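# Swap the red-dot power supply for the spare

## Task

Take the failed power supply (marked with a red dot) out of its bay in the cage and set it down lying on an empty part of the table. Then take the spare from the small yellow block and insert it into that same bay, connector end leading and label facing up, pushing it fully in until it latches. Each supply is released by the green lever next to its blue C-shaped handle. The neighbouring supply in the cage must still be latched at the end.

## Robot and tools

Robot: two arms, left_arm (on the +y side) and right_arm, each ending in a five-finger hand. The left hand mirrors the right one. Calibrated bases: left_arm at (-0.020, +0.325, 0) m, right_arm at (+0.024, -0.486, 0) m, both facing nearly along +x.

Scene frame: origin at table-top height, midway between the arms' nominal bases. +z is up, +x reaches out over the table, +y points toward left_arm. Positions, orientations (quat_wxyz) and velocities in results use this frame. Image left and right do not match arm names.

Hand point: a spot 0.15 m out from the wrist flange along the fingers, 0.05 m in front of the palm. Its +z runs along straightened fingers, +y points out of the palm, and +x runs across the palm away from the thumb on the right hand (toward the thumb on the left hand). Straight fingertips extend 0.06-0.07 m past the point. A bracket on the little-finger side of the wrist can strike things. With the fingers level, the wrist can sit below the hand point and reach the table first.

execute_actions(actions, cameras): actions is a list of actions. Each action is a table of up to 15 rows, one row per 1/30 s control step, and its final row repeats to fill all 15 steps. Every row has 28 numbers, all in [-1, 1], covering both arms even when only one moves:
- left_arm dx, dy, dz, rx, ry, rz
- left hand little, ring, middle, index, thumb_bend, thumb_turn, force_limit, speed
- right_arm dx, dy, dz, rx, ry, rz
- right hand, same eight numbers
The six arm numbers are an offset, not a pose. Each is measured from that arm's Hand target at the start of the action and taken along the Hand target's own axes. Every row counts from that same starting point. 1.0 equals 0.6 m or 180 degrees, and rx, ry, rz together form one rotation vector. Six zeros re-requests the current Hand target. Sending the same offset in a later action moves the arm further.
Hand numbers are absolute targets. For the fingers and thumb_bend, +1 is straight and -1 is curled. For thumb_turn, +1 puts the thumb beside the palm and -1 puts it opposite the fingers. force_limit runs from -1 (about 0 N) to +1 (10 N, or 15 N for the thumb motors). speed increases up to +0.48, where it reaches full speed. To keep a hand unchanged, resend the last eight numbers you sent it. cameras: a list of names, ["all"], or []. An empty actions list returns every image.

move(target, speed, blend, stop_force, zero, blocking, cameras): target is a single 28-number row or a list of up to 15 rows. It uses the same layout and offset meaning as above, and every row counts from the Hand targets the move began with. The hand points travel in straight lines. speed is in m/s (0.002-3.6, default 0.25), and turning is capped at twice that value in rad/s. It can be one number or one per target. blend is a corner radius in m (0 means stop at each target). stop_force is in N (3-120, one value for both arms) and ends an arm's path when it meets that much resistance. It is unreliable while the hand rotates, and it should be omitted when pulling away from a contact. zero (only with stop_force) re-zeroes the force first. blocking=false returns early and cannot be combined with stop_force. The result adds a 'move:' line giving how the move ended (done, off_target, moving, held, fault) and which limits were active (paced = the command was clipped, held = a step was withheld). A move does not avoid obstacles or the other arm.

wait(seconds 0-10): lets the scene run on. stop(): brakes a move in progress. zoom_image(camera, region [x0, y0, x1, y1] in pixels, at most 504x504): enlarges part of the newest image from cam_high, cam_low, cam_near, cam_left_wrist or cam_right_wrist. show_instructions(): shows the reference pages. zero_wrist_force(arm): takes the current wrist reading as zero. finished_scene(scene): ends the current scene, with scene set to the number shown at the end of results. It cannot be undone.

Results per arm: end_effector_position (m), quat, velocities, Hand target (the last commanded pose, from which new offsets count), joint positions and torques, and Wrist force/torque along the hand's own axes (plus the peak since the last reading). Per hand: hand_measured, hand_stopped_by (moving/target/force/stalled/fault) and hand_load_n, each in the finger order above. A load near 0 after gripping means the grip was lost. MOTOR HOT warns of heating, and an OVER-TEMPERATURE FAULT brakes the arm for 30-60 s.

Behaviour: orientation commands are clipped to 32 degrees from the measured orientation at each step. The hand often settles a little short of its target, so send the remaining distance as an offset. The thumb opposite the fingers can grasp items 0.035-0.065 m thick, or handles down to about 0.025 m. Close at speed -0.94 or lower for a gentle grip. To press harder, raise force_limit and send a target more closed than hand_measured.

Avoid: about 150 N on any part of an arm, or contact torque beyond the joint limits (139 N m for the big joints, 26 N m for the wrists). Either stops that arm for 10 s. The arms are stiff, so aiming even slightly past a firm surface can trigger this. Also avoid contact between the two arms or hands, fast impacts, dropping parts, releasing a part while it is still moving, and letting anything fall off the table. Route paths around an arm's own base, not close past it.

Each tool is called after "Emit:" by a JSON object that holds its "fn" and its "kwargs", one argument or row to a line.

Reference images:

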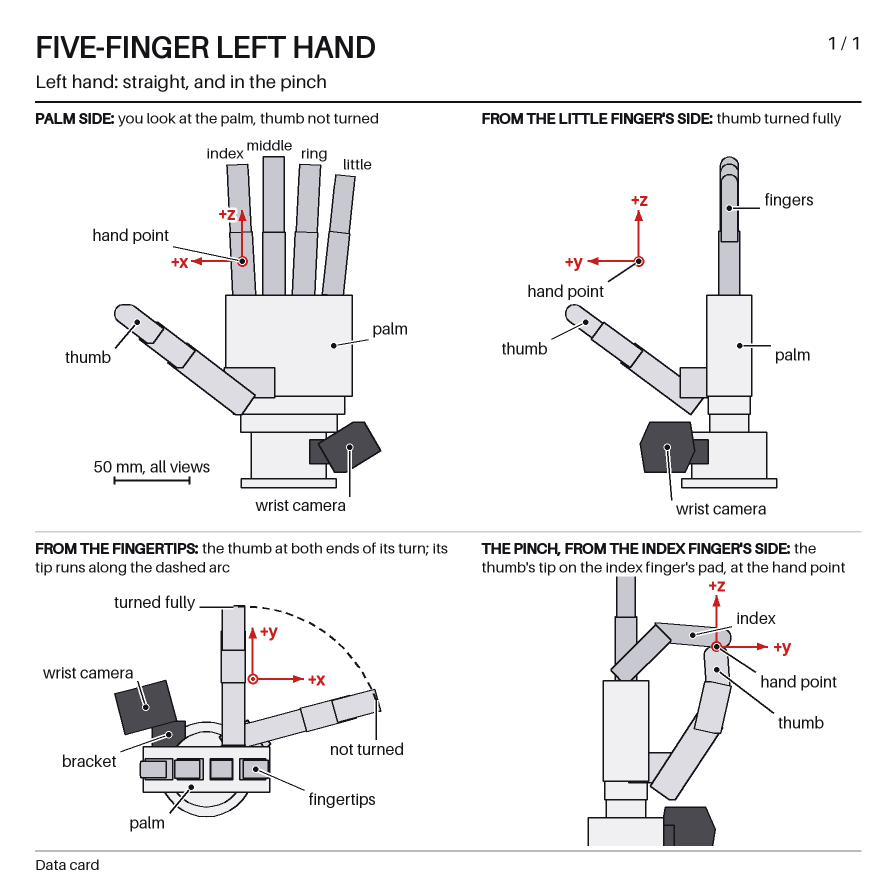

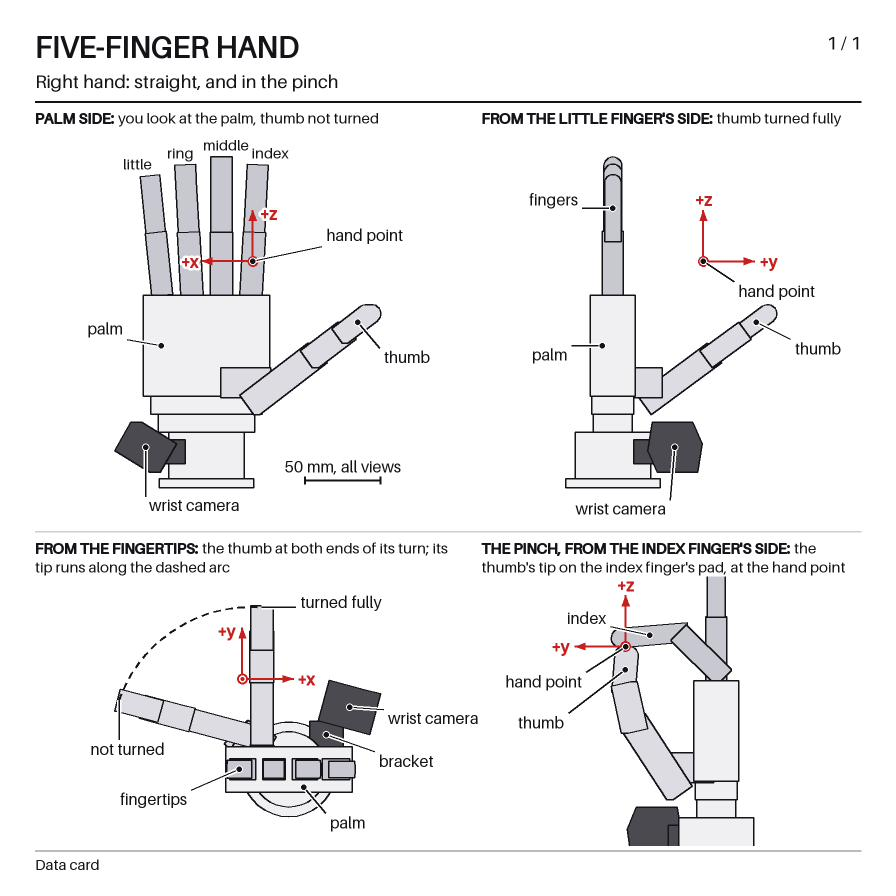

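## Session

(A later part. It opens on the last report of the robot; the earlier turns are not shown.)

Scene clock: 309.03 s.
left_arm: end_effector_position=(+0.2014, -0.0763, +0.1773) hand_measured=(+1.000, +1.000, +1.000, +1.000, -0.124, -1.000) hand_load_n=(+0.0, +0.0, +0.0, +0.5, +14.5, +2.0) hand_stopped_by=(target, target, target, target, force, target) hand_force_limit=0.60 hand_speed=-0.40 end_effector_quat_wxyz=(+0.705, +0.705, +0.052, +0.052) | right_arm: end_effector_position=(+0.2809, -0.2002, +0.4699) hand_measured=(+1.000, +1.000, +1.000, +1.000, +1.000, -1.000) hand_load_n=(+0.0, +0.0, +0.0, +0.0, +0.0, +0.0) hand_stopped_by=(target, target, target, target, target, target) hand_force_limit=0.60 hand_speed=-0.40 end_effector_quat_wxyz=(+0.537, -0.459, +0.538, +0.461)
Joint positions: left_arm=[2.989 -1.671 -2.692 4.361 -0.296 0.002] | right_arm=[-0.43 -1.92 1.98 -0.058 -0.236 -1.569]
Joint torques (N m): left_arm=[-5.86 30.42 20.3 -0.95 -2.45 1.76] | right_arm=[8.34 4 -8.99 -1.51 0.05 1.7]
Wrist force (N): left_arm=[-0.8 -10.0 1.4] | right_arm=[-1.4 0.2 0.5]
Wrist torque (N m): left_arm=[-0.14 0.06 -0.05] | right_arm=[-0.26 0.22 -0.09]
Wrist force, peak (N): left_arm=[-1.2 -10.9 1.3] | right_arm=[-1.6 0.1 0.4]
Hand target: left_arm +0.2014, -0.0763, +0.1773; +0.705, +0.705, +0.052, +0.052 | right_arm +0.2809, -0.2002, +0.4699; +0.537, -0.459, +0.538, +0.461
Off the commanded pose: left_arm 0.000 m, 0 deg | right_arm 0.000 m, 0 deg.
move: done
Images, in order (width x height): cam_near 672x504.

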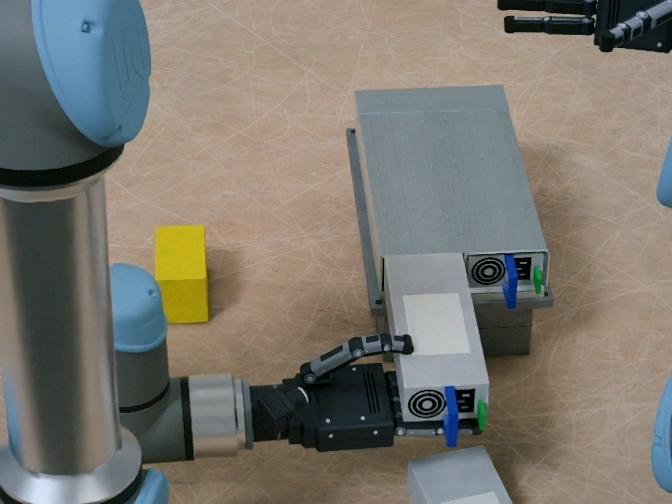

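Emit:
{"fn": "move", "kwargs": {
  "target": [
    [0.0099,-0.0188,0.0040,0,0.0017,0.0039, 1,1,1,1,-0.3,-1,0.6,-0.4, 0,0,0,0,0,0, 1,1,1,1,1,-1,0.6,-0.4]
  ],
  "speed": 0.03,
  "stop_force": 5,
  "cameras": ["cam_near"]
}}

Emit:
{"fn": "zoom_image", "kwargs": {
  "camera": "cam_near",
  "region": [360, 240, 490, 310]
}}

Emit:
{"fn": "zoom_image", "kwargs": {
  "camera": "cam_near",
  "region": [380, 330, 520, 450]
}}

Scene clock: 313.27 s.
left_arm: end_effector_position=(+0.2077, -0.0778, +0.1660) hand_measured=(+1.000, +1.000, +1.000, +1.000, -0.124, -1.000) hand_load_n=(+0.0, +0.0, +0.0, +0.5, +14.0, +2.0) hand_stopped_by=(target, target, target, target, force, target) hand_force_limit=0.60 hand_speed=-0.40 end_effector_quat_wxyz=(+0.705, +0.706, +0.049, +0.058) | right_arm: end_effector_position=(+0.2809, -0.2002, +0.4699) hand_measured=(+1.000, +1.000, +1.000, +1.000, +1.000, -1.000) hand_load_n=(+0.0, +0.0, +0.0, +0.0, +0.0, +0.0) hand_stopped_by=(target, target, target, target, target, target) hand_force_limit=0.60 hand_speed=-0.40 end_effector_quat_wxyz=(+0.537, -0.459, +0.538, +0.461)
Joint positions: left_arm=[2.984 -1.741 -2.684 4.423 -0.307 0.014] | right_arm=[-0.43 -1.92 1.98 -0.058 -0.236 -1.569]
Joint torques (N m): left_arm=[7.96 32.32 -1.85 -0.94 2.46 1.7] | right_arm=[6.13 3.29 -8.8 -1.08 -0.88 1.88]
Wrist force (N): left_arm=[-1.6 -9.7 1.2] | right_arm=[-1.3 0.1 0.6]
Wrist torque (N m): left_arm=[-0.10 0.12 -0.07] | right_arm=[-0.29 0.21 -0.08]
Wrist force, peak (N): left_arm=[-1.3 -10.3 1.3] | right_arm=[-1.6 0.3 0.8]
Hand target: left_arm +0.2077, -0.0778, +0.1660; +0.705, +0.706, +0.049, +0.058 | right_arm +0.2809, -0.2002, +0.4699; +0.537, -0.459, +0.538, +0.461
Off the commanded pose: left_arm 0.000 m, 0 deg | right_arm 0.000 m, 0 deg.
move: done
Images, in order (width x height): cam_near 672x504.

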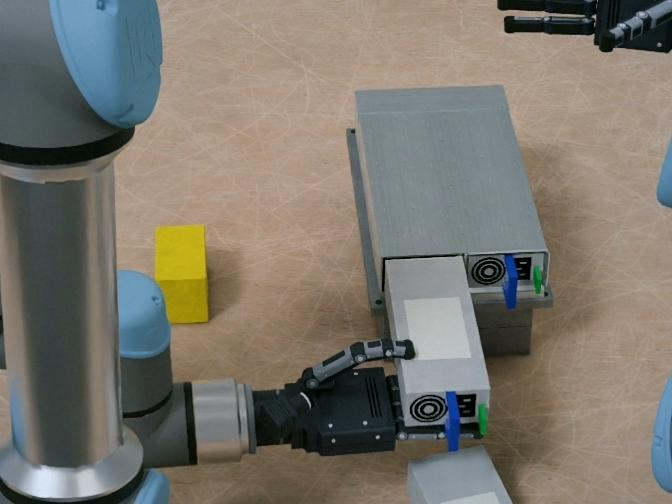

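Scaled by 3.877 from the camera's 672x504 image, which has a finer 960x720 frame.

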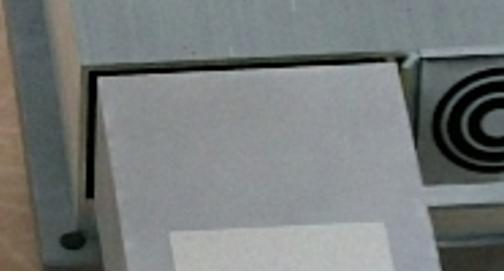

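Scaled by 3.600 from the camera's 672x504 image, which has a finer 960x720 frame.

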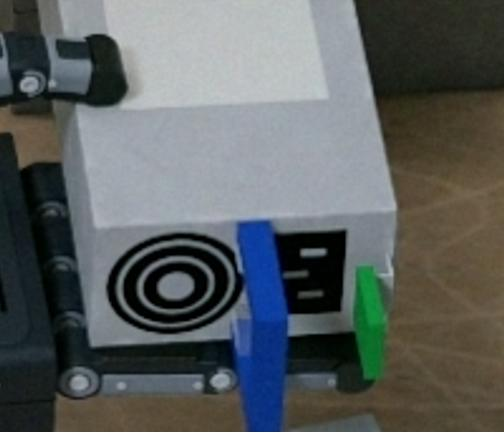

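Emit:
{"fn": "zoom_image", "kwargs": {
  "camera": "cam_near",
  "region": [340, 75, 440, 175]
}}

Emit:
{"fn": "zoom_image", "kwargs": {
  "camera": "cam_near",
  "region": [360, 190, 460, 290]
}}

Emit:
{"fn": "zoom_image", "kwargs": {
  "camera": "cam_near",
  "region": [460, 75, 560, 175]
}}

Emit:
{"fn": "zoom_image", "kwargs": {
  "camera": "cam_near",
  "region": [460, 215, 560, 315]
}}

Scaled by 5.040 from the camera's 672x504 image, which has a finer 960x720 frame.

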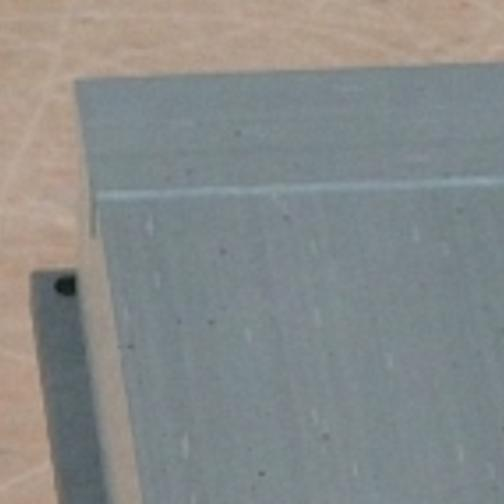

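Scaled by 5.040 from the camera's 672x504 image, which has a finer 960x720 frame.

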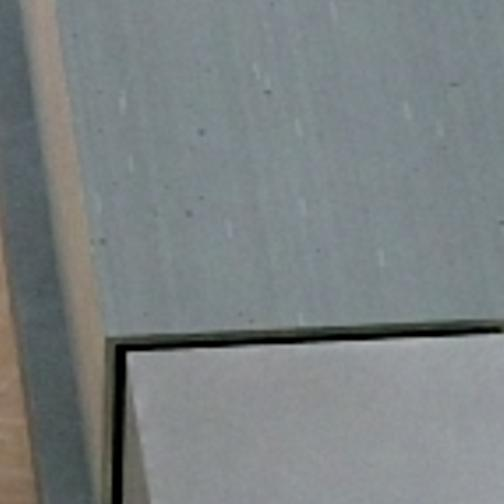

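Scaled by 5.040 from the camera's 672x504 image, which has a finer 960x720 frame.

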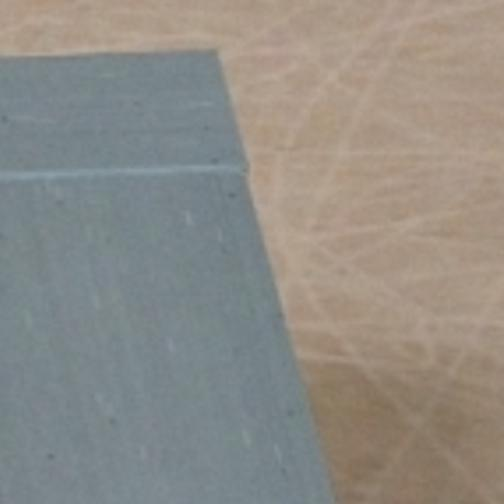

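Scaled by 5.040 from the camera's 672x504 image, which has a finer 960x720 frame.

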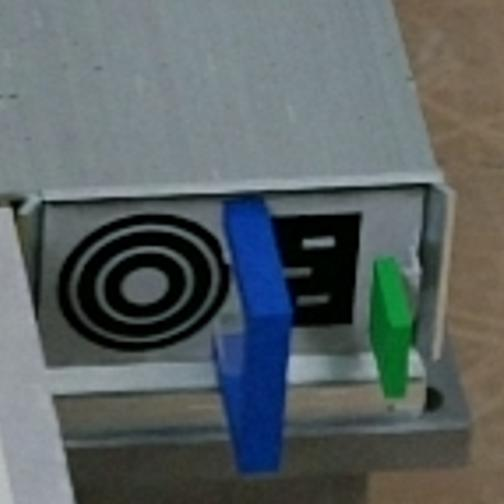

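Emit:
{"fn": "zoom_image", "kwargs": {
  "camera": "cam_near",
  "region": [440, 240, 490, 290]
}}

Emit:
{"fn": "zoom_image", "kwargs": {
  "camera": "cam_near",
  "region": [370, 240, 420, 290]
}}

Scaled by 10.080 from the camera's 672x504 image, which has a finer 960x720 frame.

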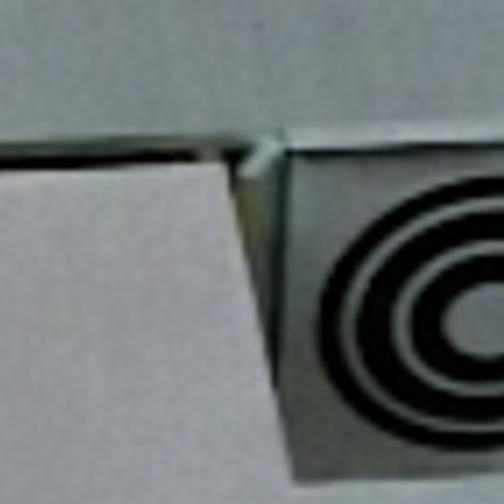

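Scaled by 10.080 from the camera's 672x504 image, which has a finer 960x720 frame.

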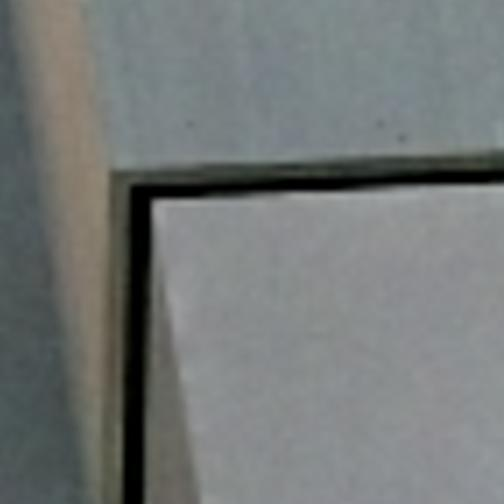

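Emit:
{"fn": "move", "kwargs": {
  "target": [
    [0,-0.0103,0,0,0,0, 1,1,1,1,-0.3,-1,0.6,-0.4, 0,0,0,0,0,0, 1,1,1,1,1,-1,0.6,-0.4]
  ],
  "speed": 0.03,
  "stop_force": 5,
  "cameras": ["cam_near"]
}}

Emit:
{"fn": "zoom_image", "kwargs": {
  "camera": "cam_near",
  "region": [440, 240, 490, 290]
}}

Emit:
{"fn": "zoom_image", "kwargs": {
  "camera": "cam_near",
  "region": [370, 240, 420, 290]
}}

Scene clock: 321.07 s.
left_arm: end_effector_position=(+0.2077, -0.0777, +0.1598) hand_measured=(+1.000, +1.000, +1.000, +1.000, -0.124, -1.000) hand_load_n=(+0.0, +0.0, +0.0, +1.0, +14.0, +1.5) hand_stopped_by=(target, target, target, target, force, target) hand_force_limit=0.60 hand_speed=-0.40 end_effector_quat_wxyz=(+0.705, +0.706, +0.049, +0.058) | right_arm: end_effector_position=(+0.2809, -0.2002, +0.4699) hand_measured=(+1.000, +1.000, +1.000, +1.000, +1.000, -1.000) hand_load_n=(+0.0, +0.0, +0.0, +0.0, +0.0, -0.5) hand_stopped_by=(target, target, target, target, target, target) hand_force_limit=0.60 hand_speed=-0.40 end_effector_quat_wxyz=(+0.537, -0.459, +0.538, +0.461)
Joint positions: left_arm=[2.984 -1.773 -2.687 4.458 -0.306 0.014] | right_arm=[-0.43 -1.92 1.98 -0.058 -0.236 -1.569]
Joint torques (N m): left_arm=[-3.55 33.23 3.81 -0.96 -1.31 1.46] | right_arm=[5.1 2.29 -9.86 -1.08 -0.38 1.78]
Wrist force (N): left_arm=[-1.3 -9.7 0.9] | right_arm=[-1.4 0.3 0.3]
Wrist torque (N m): left_arm=[-0.07 0.11 -0.06] | right_arm=[-0.24 0.22 -0.08]
Wrist force, peak (N): left_arm=[-1.2 -10.2 0.8] | right_arm=[-1.6 0.2 0.7]
Hand target: left_arm +0.2078, -0.0777, +0.1598; +0.705, +0.706, +0.049, +0.058 | right_arm +0.2809, -0.2002, +0.4699; +0.537, -0.459, +0.538, +0.461
Off the commanded pose: left_arm 0.000 m, 0 deg | right_arm 0.000 m, 0 deg.
move: done
Images, in order (width x height): cam_near 672x504.

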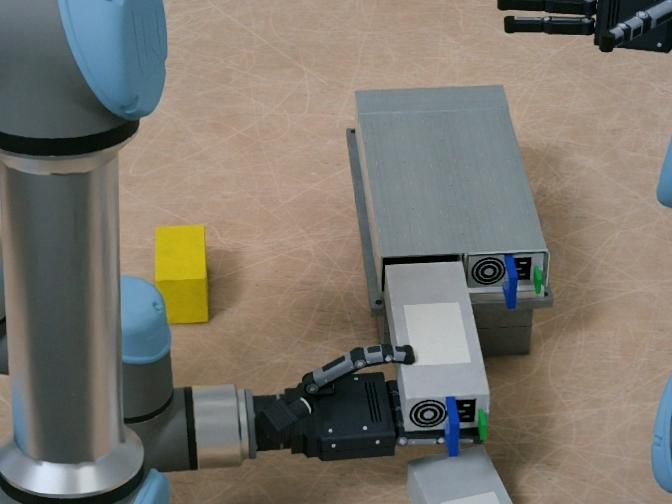

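Scaled by 10.080 from the camera's 672x504 image, which has a finer 960x720 frame.

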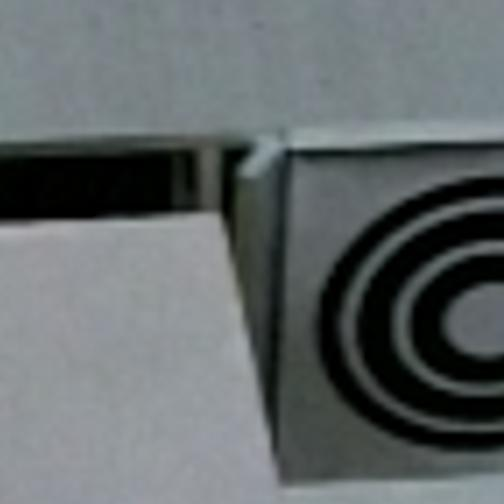

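Scaled by 10.080 from the camera's 672x504 image, which has a finer 960x720 frame.

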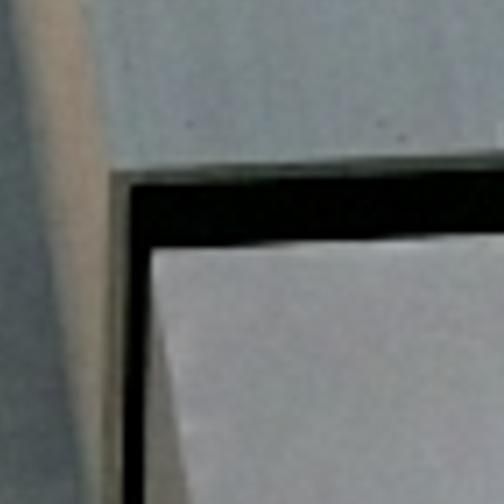

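Emit:
{"fn": "move", "kwargs": {
  "target": [
    [0,-0.001,0.001,0,0,0, 1,1,1,1,-0.3,-1,0.6,-0.4, 0,0,0,0,0,0, 1,1,1,1,1,-1,0.6,-0.4],
    [0.0300,-0.00137,0.0023,0,0,0, 1,1,1,1,-0.3,-1,0.6,-0.4, 0,0,0,0,0,0, 1,1,1,1,1,-1,0.6,-0.4]
  ],
  "speed": 0.012,
  "stop_force": 4,
  "cameras": ["cam_near"]
}}

Emit:
{"fn": "zoom_image", "kwargs": {
  "camera": "cam_near",
  "region": [440, 240, 490, 290]
}}

Emit:
{"fn": "zoom_image", "kwargs": {
  "camera": "cam_near",
  "region": [370, 240, 420, 290]
}}

Scene clock: 324.50 s.
left_arm: end_effector_position=(+0.2228, -0.0767, +0.1592) hand_measured=(+1.000, +1.000, +1.000, +1.000, -0.124, -1.000) hand_load_n=(+0.0, +0.0, +0.0, +0.5, +14.5, +1.5) hand_stopped_by=(target, target, target, target, force, target) hand_force_limit=0.60 hand_speed=-0.40 end_effector_quat_wxyz=(+0.705, +0.706, +0.049, +0.058) | right_arm: end_effector_position=(+0.2809, -0.2002, +0.4699) hand_measured=(+1.000, +1.000, +1.000, +1.000, +1.000, -1.000) hand_load_n=(+0.0, +0.0, +0.0, +0.0, +0.0, +0.0) hand_stopped_by=(target, target, target, target, target, target) hand_force_limit=0.60 hand_speed=-0.40 end_effector_quat_wxyz=(+0.537, -0.459, +0.538, +0.461)
Joint positions: left_arm=[3.001 -1.792 -2.656 4.447 -0.289 0.014] | right_arm=[-0.43 -1.92 1.98 -0.058 -0.236 -1.569]
Joint torques (N m): left_arm=[-5.1 33.95 -2.65 4.1 -2.43 -0.26] | right_arm=[2.65 4.16 -8.02 -1.14 -0.64 1.57]
Wrist force (N): left_arm=[-2.2 -9.4 1.6] | right_arm=[-1.2 0.0 0.6]
Wrist torque (N m): left_arm=[-0.11 -0.03 -0.08] | right_arm=[-0.30 0.19 -0.08]
Wrist force, peak (N): left_arm=[-10.4 -10.5 -2.9] | right_arm=[-1.6 0.2 0.6]
Hand target: left_arm +0.2228, -0.0767, +0.1592; +0.705, +0.706, +0.049, +0.058 (not the last commanded pose) | right_arm +0.2809, -0.2002, +0.4699; +0.537, -0.459, +0.538, +0.461
Off the commanded pose: left_arm 0.003 m, 0 deg | right_arm 0.000 m, 0 deg.
move: contact (left_arm); path passed 1 of 2 targets
Images, in order (width x height): cam_near 672x504.

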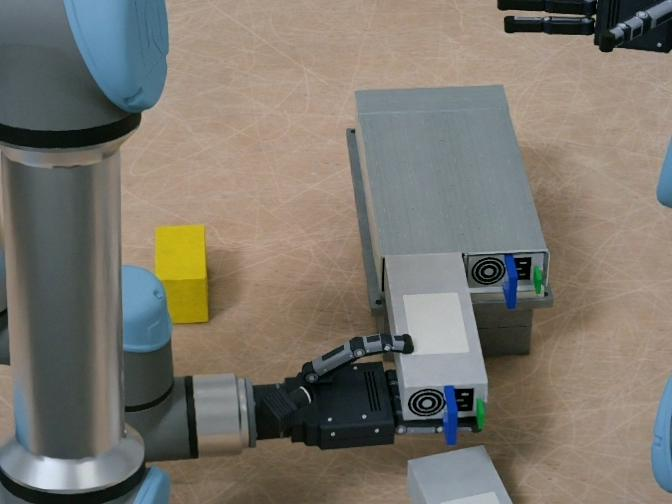

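Scaled by 10.080 from the camera's 672x504 image, which has a finer 960x720 frame.

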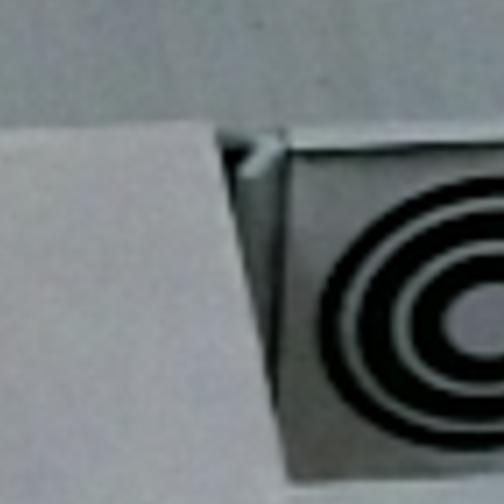

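Scaled by 10.080 from the camera's 672x504 image, which has a finer 960x720 frame.

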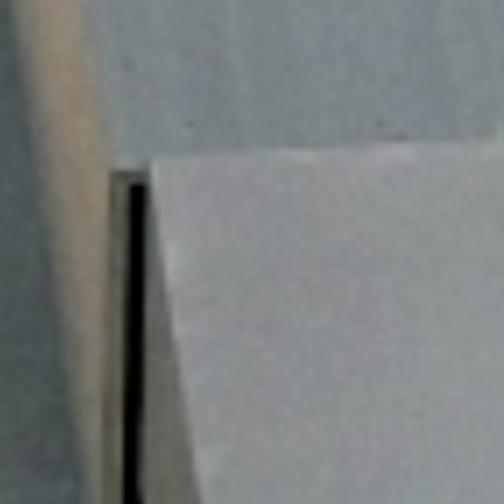

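Emit:
{"fn": "move", "kwargs": {
  "target": [
    [-0.0167,0.0002,-0.0007,0,0,0, 1,1,1,1,-0.3,-1,0.6,-0.4, 0,0,0,0,0,0, 1,1,1,1,1,-1,0.6,-0.4],
    [-0.0168,-0.0073,-0.0007,0,0,0, 1,1,1,1,-0.3,-1,0.6,-0.4, 0,0,0,0,0,0, 1,1,1,1,1,-1,0.6,-0.4]
  ],
  "speed": 0.03,
  "cameras": ["cam_near"]
}}

Emit:
{"fn": "zoom_image", "kwargs": {
  "camera": "cam_near",
  "region": [440, 240, 490, 290]
}}

Emit:
{"fn": "zoom_image", "kwargs": {
  "camera": "cam_near",
  "region": [370, 240, 420, 290]
}}

Emit:
{"fn": "zoom_image", "kwargs": {
  "camera": "cam_near",
  "region": [390, 370, 500, 460]
}}

Scene clock: 328.00 s.
left_arm: end_effector_position=(+0.2128, -0.0778, +0.1547) hand_measured=(+1.000, +1.000, +1.000, +1.000, -0.124, -1.000) hand_load_n=(+0.0, +0.0, +0.0, +0.5, +14.0, +1.5) hand_stopped_by=(target, target, target, target, force, target) hand_force_limit=0.60 hand_speed=-0.40 end_effector_quat_wxyz=(+0.705, +0.706, +0.049, +0.058) end_effector_velocity=(+0.000, +0.000, +0.000) end_effector_angular_velocity=(+0.001, +0.005, +0.001) | right_arm: end_effector_position=(+0.2809, -0.2002, +0.4699) hand_measured=(+1.000, +1.000, +1.000, +1.000, +1.000, -1.000) hand_load_n=(+0.0, +0.0, +0.0, +0.0, -0.5, +0.0) hand_stopped_by=(target, target, target, target, target, target) hand_force_limit=0.60 hand_speed=-0.40 end_effector_quat_wxyz=(+0.537, -0.459, +0.538, +0.461)
Joint positions: left_arm=[2.988 -1.805 -2.678 4.482 -0.303 0.014] | right_arm=[-0.43 -1.92 1.98 -0.058 -0.236 -1.569]
Joint velocities: left_arm=[0.001 0.001 0 -0.007 0 0.001] | right_arm=[within noise]
Joint torques (N m): left_arm=[-4.6 34.59 -0.82 -0.79 0.76 -0.21] | right_arm=[0.68 3.64 -7.2 -1.15 -0.65 1.71]
Wrist force (N): left_arm=[-1.6 -9.8 1.2] | right_arm=[-1.3 -0.1 0.6]
Wrist torque (N m): left_arm=[-0.12 0.14 -0.05] | right_arm=[-0.31 0.21 -0.09]
Wrist force, peak (N): left_arm=[-1.3 -10.7 1.3] | right_arm=[-1.7 -0.1 0.4]
Hand target: left_arm +0.2128, -0.0778, +0.1547; +0.705, +0.706, +0.049, +0.058 | right_arm +0.2809, -0.2002, +0.4699; +0.537, -0.459, +0.538, +0.461
Off the commanded pose: left_arm 0.000 m, 0 deg | right_arm 0.000 m, 0 deg.
move: done
Images, in order (width x height): cam_near 672x504.

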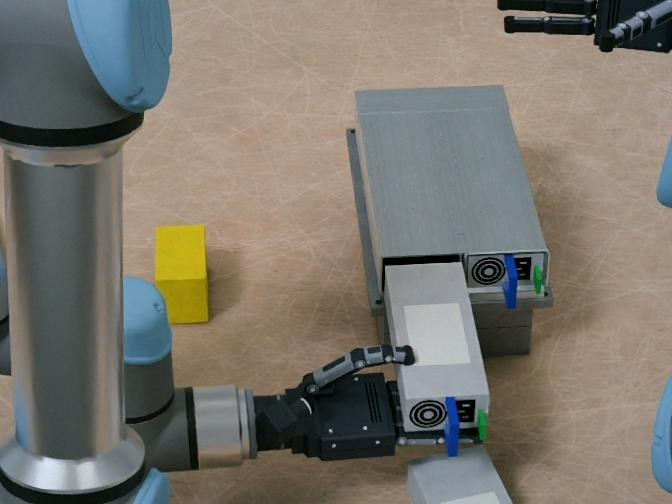

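Scaled by 10.080 from the camera's 672x504 image, which has a finer 960x720 frame.

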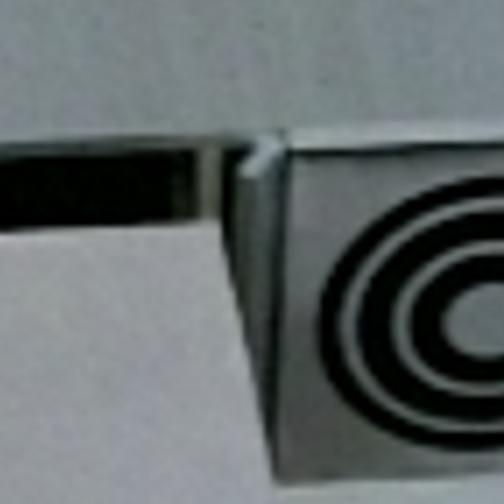

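Scaled by 10.080 from the camera's 672x504 image, which has a finer 960x720 frame.

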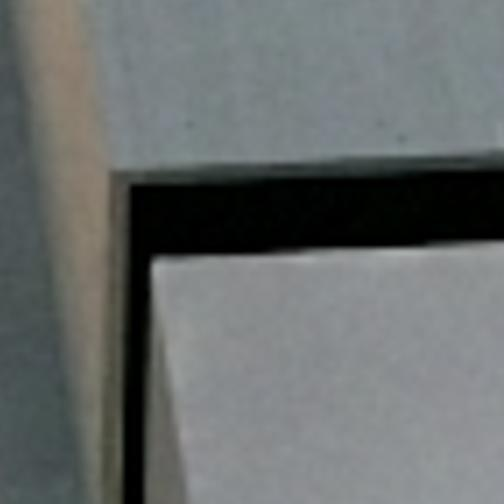

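Scaled by 4.582 from the camera's 672x504 image, which has a finer 960x720 frame.

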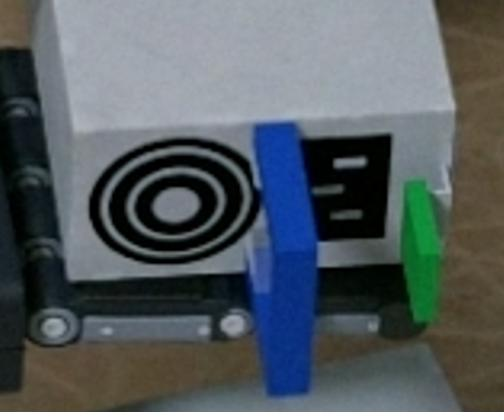

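Emit:
{"fn": "move", "kwargs": {
  "target": [
    [0,0,0.0012,0,0,0, 1,1,1,1,-0.3,-1,0.6,-0.4, 0,0,0,0,0,0, 1,1,1,1,1,-1,0.6,-0.4],
    [0.0225,-0.0003,0.0022,0,0,0, 1,1,1,1,-0.3,-1,0.6,-0.4, 0,0,0,0,0,0, 1,1,1,1,1,-1,0.6,-0.4]
  ],
  "speed": 0.012,
  "stop_force": 4,
  "cameras": ["cam_near"]
}}

Emit:
{"fn": "zoom_image", "kwargs": {
  "camera": "cam_near",
  "region": [440, 240, 490, 290]
}}

Emit:
{"fn": "zoom_image", "kwargs": {
  "camera": "cam_near",
  "region": [370, 240, 420, 290]
}}

Scene clock: 331.77 s.
left_arm: end_effector_position=(+0.2228, -0.0774, +0.1547) hand_measured=(+1.000, +1.000, +1.000, +1.000, -0.124, -1.000) hand_load_n=(+0.0, +0.0, +0.0, +1.0, +14.5, +1.5) hand_stopped_by=(target, target, target, target, force, target) hand_force_limit=0.60 hand_speed=-0.40 end_effector_quat_wxyz=(+0.705, +0.706, +0.049, +0.058) | right_arm: end_effector_position=(+0.2809, -0.2002, +0.4699) hand_measured=(+1.000, +1.000, +1.000, +1.000, +1.000, -1.000) hand_load_n=(+0.0, +0.0, +0.0, +0.0, +0.0, -0.5) hand_stopped_by=(target, target, target, target, target, target) hand_force_limit=0.60 hand_speed=-0.40 end_effector_quat_wxyz=(+0.537, -0.459, +0.538, +0.461)
Joint positions: left_arm=[2.997 -1.815 -2.657 4.47 -0.293 0.014] | right_arm=[-0.43 -1.92 1.98 -0.058 -0.236 -1.569]
Joint torques (N m): left_arm=[-4.22 35.15 -2.91 4.19 -2.61 1.55] | right_arm=[-0.22 3.65 -9.41 -1.35 -0.42 1.33]
Wrist force (N): left_arm=[-3.4 -10.2 0.6] | right_arm=[-1.5 -0.3 0.4]
Wrist torque (N m): left_arm=[-0.09 0.08 -0.14] | right_arm=[-0.33 0.24 -0.11]
Wrist force, peak (N): left_arm=[-11.6 -10.1 -4.4] | right_arm=[-1.4 0.3 0.9]
Hand target: left_arm +0.2228, -0.0774, +0.1547; +0.705, +0.706, +0.049, +0.058 (not the last commanded pose) | right_arm +0.2809, -0.2002, +0.4699; +0.537, -0.459, +0.538, +0.461
Off the commanded pose: left_arm 0.004 m, 0 deg | right_arm 0.000 m, 0 deg.
move: contact (left_arm); path passed 1 of 2 targets
Images, in order (width x height): cam_near 672x504.

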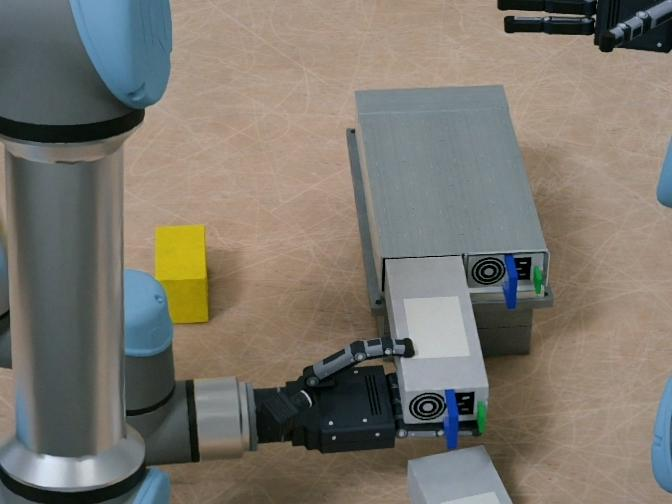

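Scaled by 10.080 from the camera's 672x504 image, which has a finer 960x720 frame.

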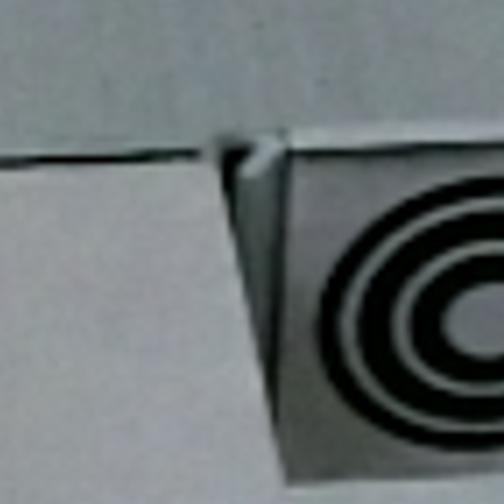

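Scaled by 10.080 from the camera's 672x504 image, which has a finer 960x720 frame.

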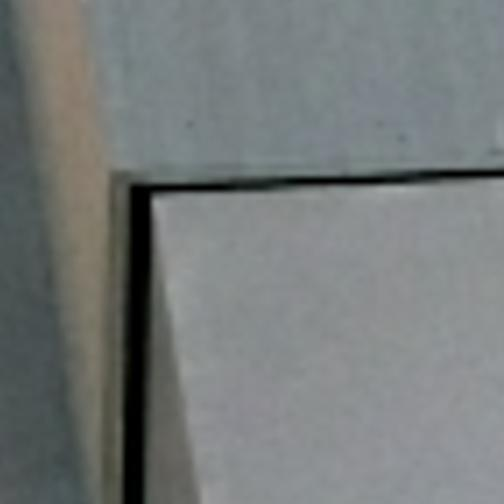

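Emit:
{"fn": "zoom_image", "kwargs": {
  "camera": "cam_near",
  "region": [365, 250, 445, 330]
}}

Emit:
{"fn": "zoom_image", "kwargs": {
  "camera": "cam_near",
  "region": [435, 250, 515, 330]
}}

Emit:
{"fn": "execute_actions", "kwargs": {
  "actions": [],
  "cameras": ["cam_high","cam_left_wrist","cam_low","cam_right_wrist"]
}}

Emit:
{"fn": "zoom_image", "kwargs": {
  "camera": "cam_high",
  "region": [300, 120, 440, 220]
}}

Scaled by 6.300 from the camera's 672x504 image, which has a finer 960x720 frame.

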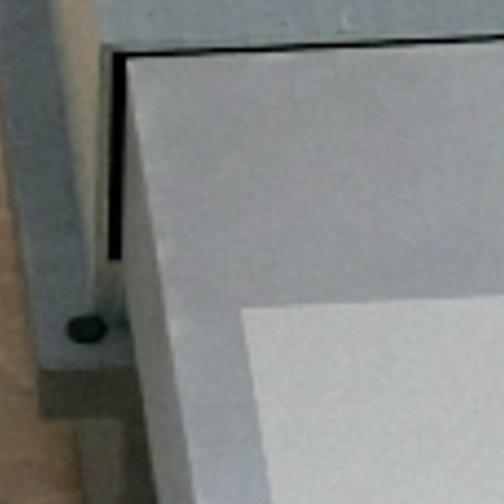

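Scaled by 6.300 from the camera's 672x504 image, which has a finer 960x720 frame.

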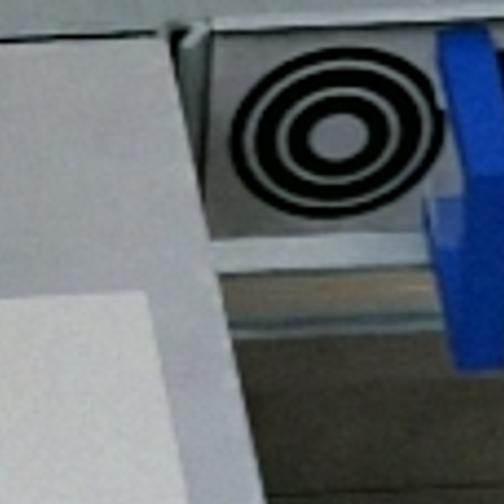

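Scene clock: 333.40 s.
left_arm: end_effector_position=(+0.2228, -0.0774, +0.1547) hand_measured=(+1.000, +1.000, +1.000, +1.000, -0.124, -1.000) hand_load_n=(+0.0, +0.0, +0.0, +0.5, +14.0, +1.5) hand_stopped_by=(target, target, target, target, force, target) hand_force_limit=0.60 hand_speed=-0.40 end_effector_quat_wxyz=(+0.705, +0.706, +0.049, +0.058) | right_arm: end_effector_position=(+0.2809, -0.2002, +0.4699) hand_measured=(+1.000, +1.000, +1.000, +1.000, +1.000, -1.000) hand_load_n=(+0.0, +0.0, +0.0, +0.0, +0.0, -0.5) hand_stopped_by=(target, target, target, target, target, target) hand_force_limit=0.60 hand_speed=-0.40 end_effector_quat_wxyz=(+0.537, -0.459, +0.538, +0.461)
Joint positions: left_arm=[2.997 -1.815 -2.657 4.47 -0.293 0.014] | right_arm=[-0.43 -1.92 1.98 -0.058 -0.236 -1.569]
Joint velocities: within noise
Joint torques (N m): left_arm=[-5 35.72 -2.31 3.55 -0.81 1.33] | right_arm=[0.38 2.31 -7.95 -1.07 -0.58 1.46]
Wrist force (N): left_arm=[-3.2 -9.4 0.5] | right_arm=[-1.4 0.0 0.6]
Wrist torque (N m): left_arm=[-0.07 0.06 -0.13] | right_arm=[-0.30 0.21 -0.09]
Wrist force, peak (N): left_arm=[-3.2 -10.3 0.7] | right_arm=[-1.7 0.0 0.5]
Hand target: left_arm +0.2228, -0.0774, +0.1547; +0.705, +0.706, +0.049, +0.058 (not the last commanded pose) | right_arm +0.2809, -0.2002, +0.4699; +0.537, -0.459, +0.538, +0.461
Off the commanded pose: left_arm 0.004 m, 0 deg | right_arm 0.000 m, 0 deg.
camera_calibration:
cam_left_wrist: T_world_to_cam=[[0.298857, 0.0963892, -0.949417, 0.0899725], [0.717391, 0.633387, 0.290124, -0.158453], [0.629313, -0.767809, 0.120144, -0.0986219], [0, 0, 0, 1]] pos_world=[0.148848, 0.015967, 0.143241]
cam_right_wrist: T_world_to_cam=[[-0.942735, 0.15051, -0.297653, 0.439214], [-0.332773, -0.484971, 0.808743, -0.384196], [-0.0226292, 0.861481, 0.507285, 0.0569202], [0, 0, 0, 1]] pos_world=[0.2875, -0.301466, 0.412574]
Images, in order (width x height): cam_high 672x504, cam_low 672x504, cam_left_wrist 672x504, cam_right_wrist 672x504.

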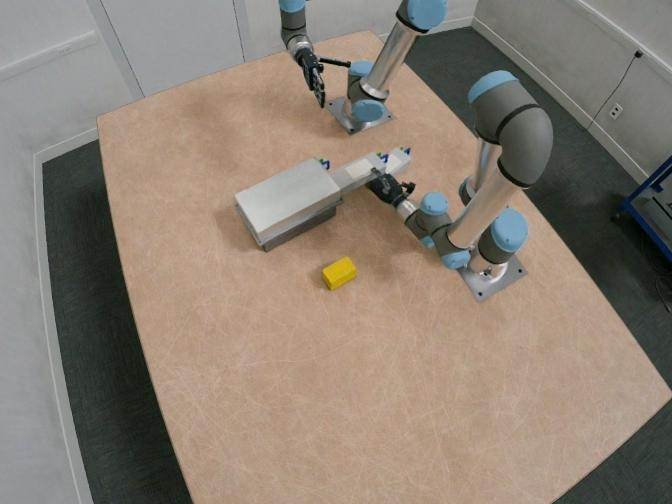

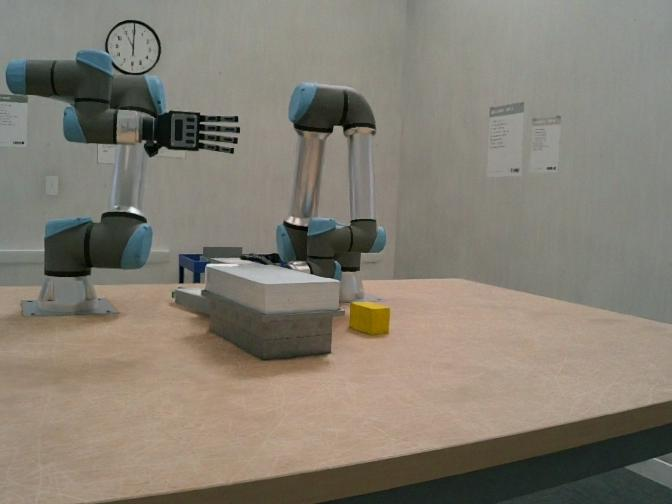

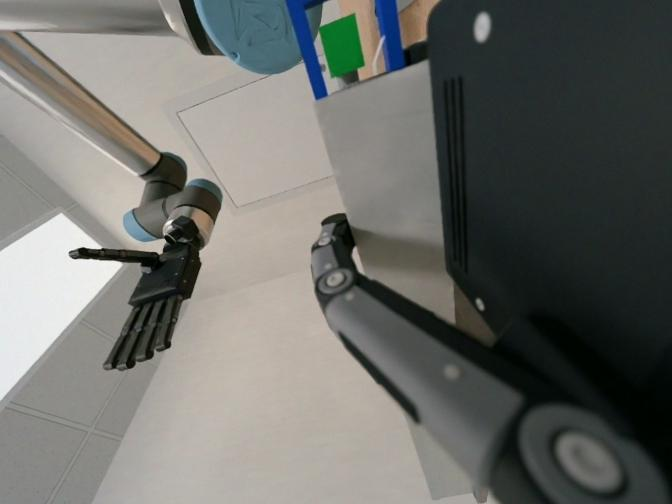

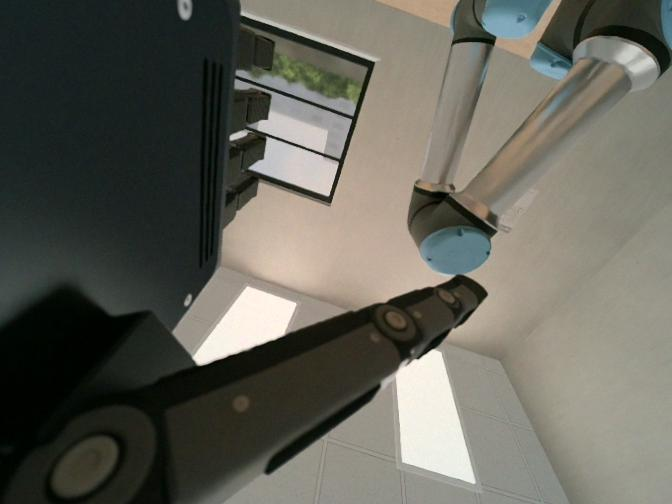

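Scaled by 3.600 from the camera's 672x504 image, which has a finer 960x720 frame.

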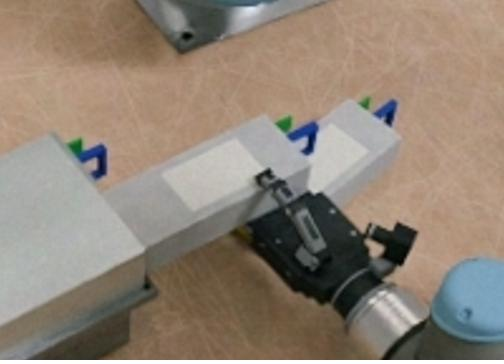

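Emit:
{"fn": "move", "kwargs": {
  "target": [
    [-0.006,0.0001,-0.0003,0,0,0, 1,1,1,1,-0.3,-1,0.6,-0.4, 0,0,0,0,0,0, 1,1,1,1,1,-1,0.6,-0.4],
    [-0.006,0.0001,-0.0032,0,0,0, 1,1,1,1,-0.3,-1,0.6,-0.4, 0,0,0,0,0,0, 1,1,1,1,1,-1,0.6,-0.4]
  ],
  "speed": 0.02,
  "cameras": ["cam_near"]
}}

Emit:
{"fn": "zoom_image", "kwargs": {
  "camera": "cam_near",
  "region": [445, 245, 475, 275]
}}

Emit:
{"fn": "zoom_image", "kwargs": {
  "camera": "cam_near",
  "region": [370, 245, 400, 275]
}}

Scene clock: 337.97 s.
left_arm: end_effector_position=(+0.2188, -0.0761, +0.1547) hand_measured=(+1.000, +1.000, +1.000, +1.000, -0.124, -1.000) hand_load_n=(+0.0, +0.0, +0.0, +1.0, +14.0, +2.0) hand_stopped_by=(target, target, target, target, force, target) hand_force_limit=0.60 hand_speed=-0.40 end_effector_quat_wxyz=(+0.705, +0.706, +0.049, +0.058) end_effector_velocity=(+0.001, +0.000, +0.000) end_effector_angular_velocity=(+0.000, -0.002, +0.003) | right_arm: end_effector_position=(+0.2809, -0.2002, +0.4699) hand_measured=(+1.000, +1.000, +1.000, +1.000, +1.000, -1.000) hand_load_n=(+0.0, +0.0, +0.0, +0.0, +0.0, +0.0) hand_stopped_by=(target, target, target, target, target, target) hand_force_limit=0.60 hand_speed=-0.40 end_effector_quat_wxyz=(+0.537, -0.459, +0.538, +0.461)
Joint positions: left_arm=[3.002 -1.81 -2.668 4.476 -0.289 0.014] | right_arm=[-0.43 -1.92 1.98 -0.058 -0.236 -1.569]
Joint velocities: left_arm=[-0.003 -0.001 0.001 0.001 -0.006 0.001] | right_arm=[within noise]
Joint torques (N m): left_arm=[-5.05 18.57 18.05 2.1 -2.48 1.15] | right_arm=[-0.68 2.06 -8.66 -1.18 -0.73 1.46]
Wrist force (N): left_arm=[-1.6 -9.8 1.2] | right_arm=[-1.3 0.3 0.6]
Wrist torque (N m): left_arm=[-0.09 0.12 -0.06] | right_arm=[-0.26 0.21 -0.08]
Wrist force, peak (N): left_arm=[-3.3 -10.4 0.9] | right_arm=[-1.6 0.1 0.7]
Hand target: left_arm +0.2189, -0.0761, +0.1547; +0.705, +0.706, +0.049, +0.058 | right_arm +0.2809, -0.2002, +0.4699; +0.537, -0.459, +0.538, +0.461
Off the commanded pose: left_arm 0.000 m, 0 deg | right_arm 0.000 m, 0 deg.
move: done
Images, in order (width x height): cam_near 672x504.

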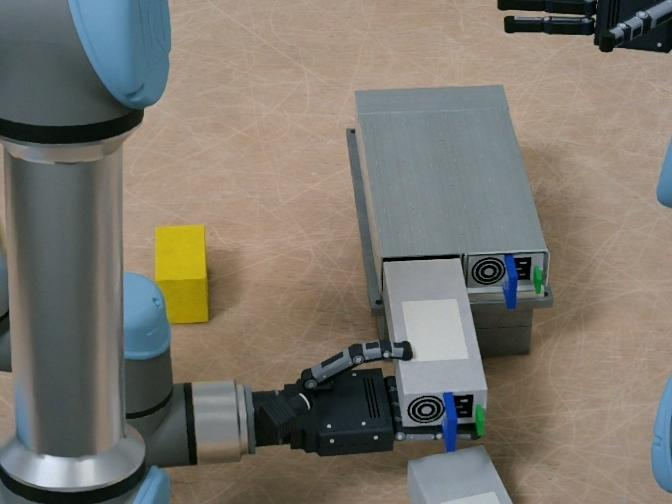

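Scaled by 16.800 from the camera's 672x504 image, which has a finer 960x720 frame.

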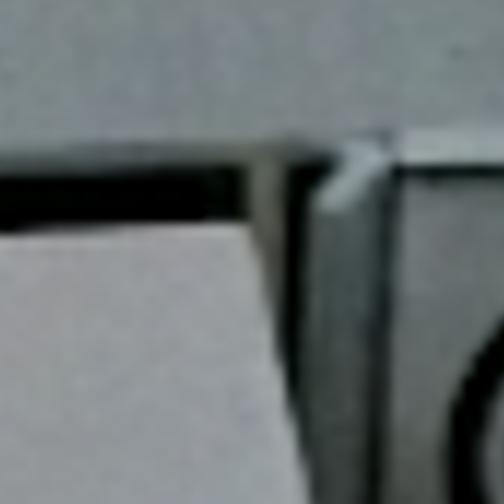

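Scaled by 16.800 from the camera's 672x504 image, which has a finer 960x720 frame.

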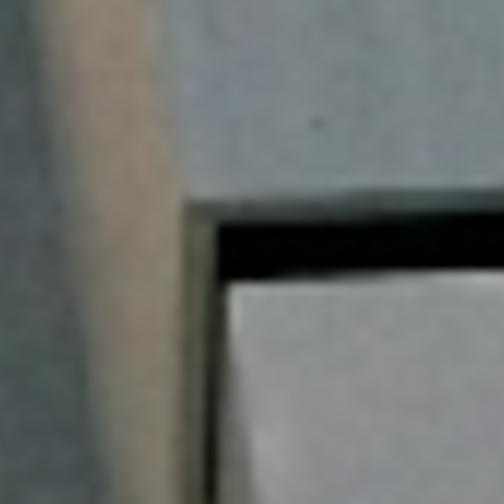

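Emit:
{"fn": "zoom_image", "kwargs": {
  "camera": "cam_near",
  "region": [370, 272, 400, 302]
}}

Emit:
{"fn": "zoom_image", "kwargs": {
  "camera": "cam_near",
  "region": [448, 268, 478, 298]
}}

Scaled by 16.800 from the camera's 672x504 image, which has a finer 960x720 frame.

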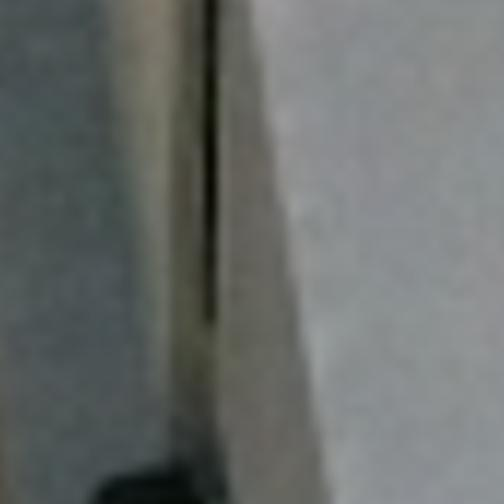

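Scaled by 16.800 from the camera's 672x504 image, which has a finer 960x720 frame.

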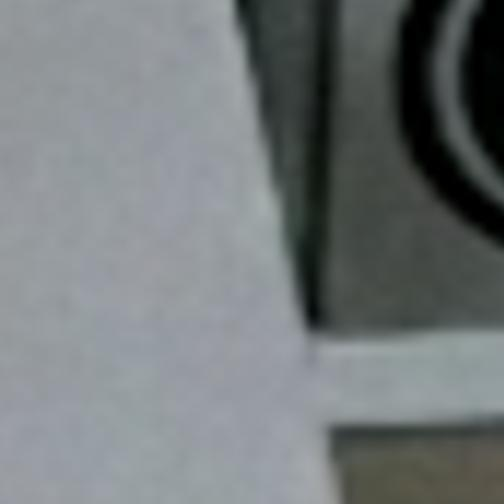

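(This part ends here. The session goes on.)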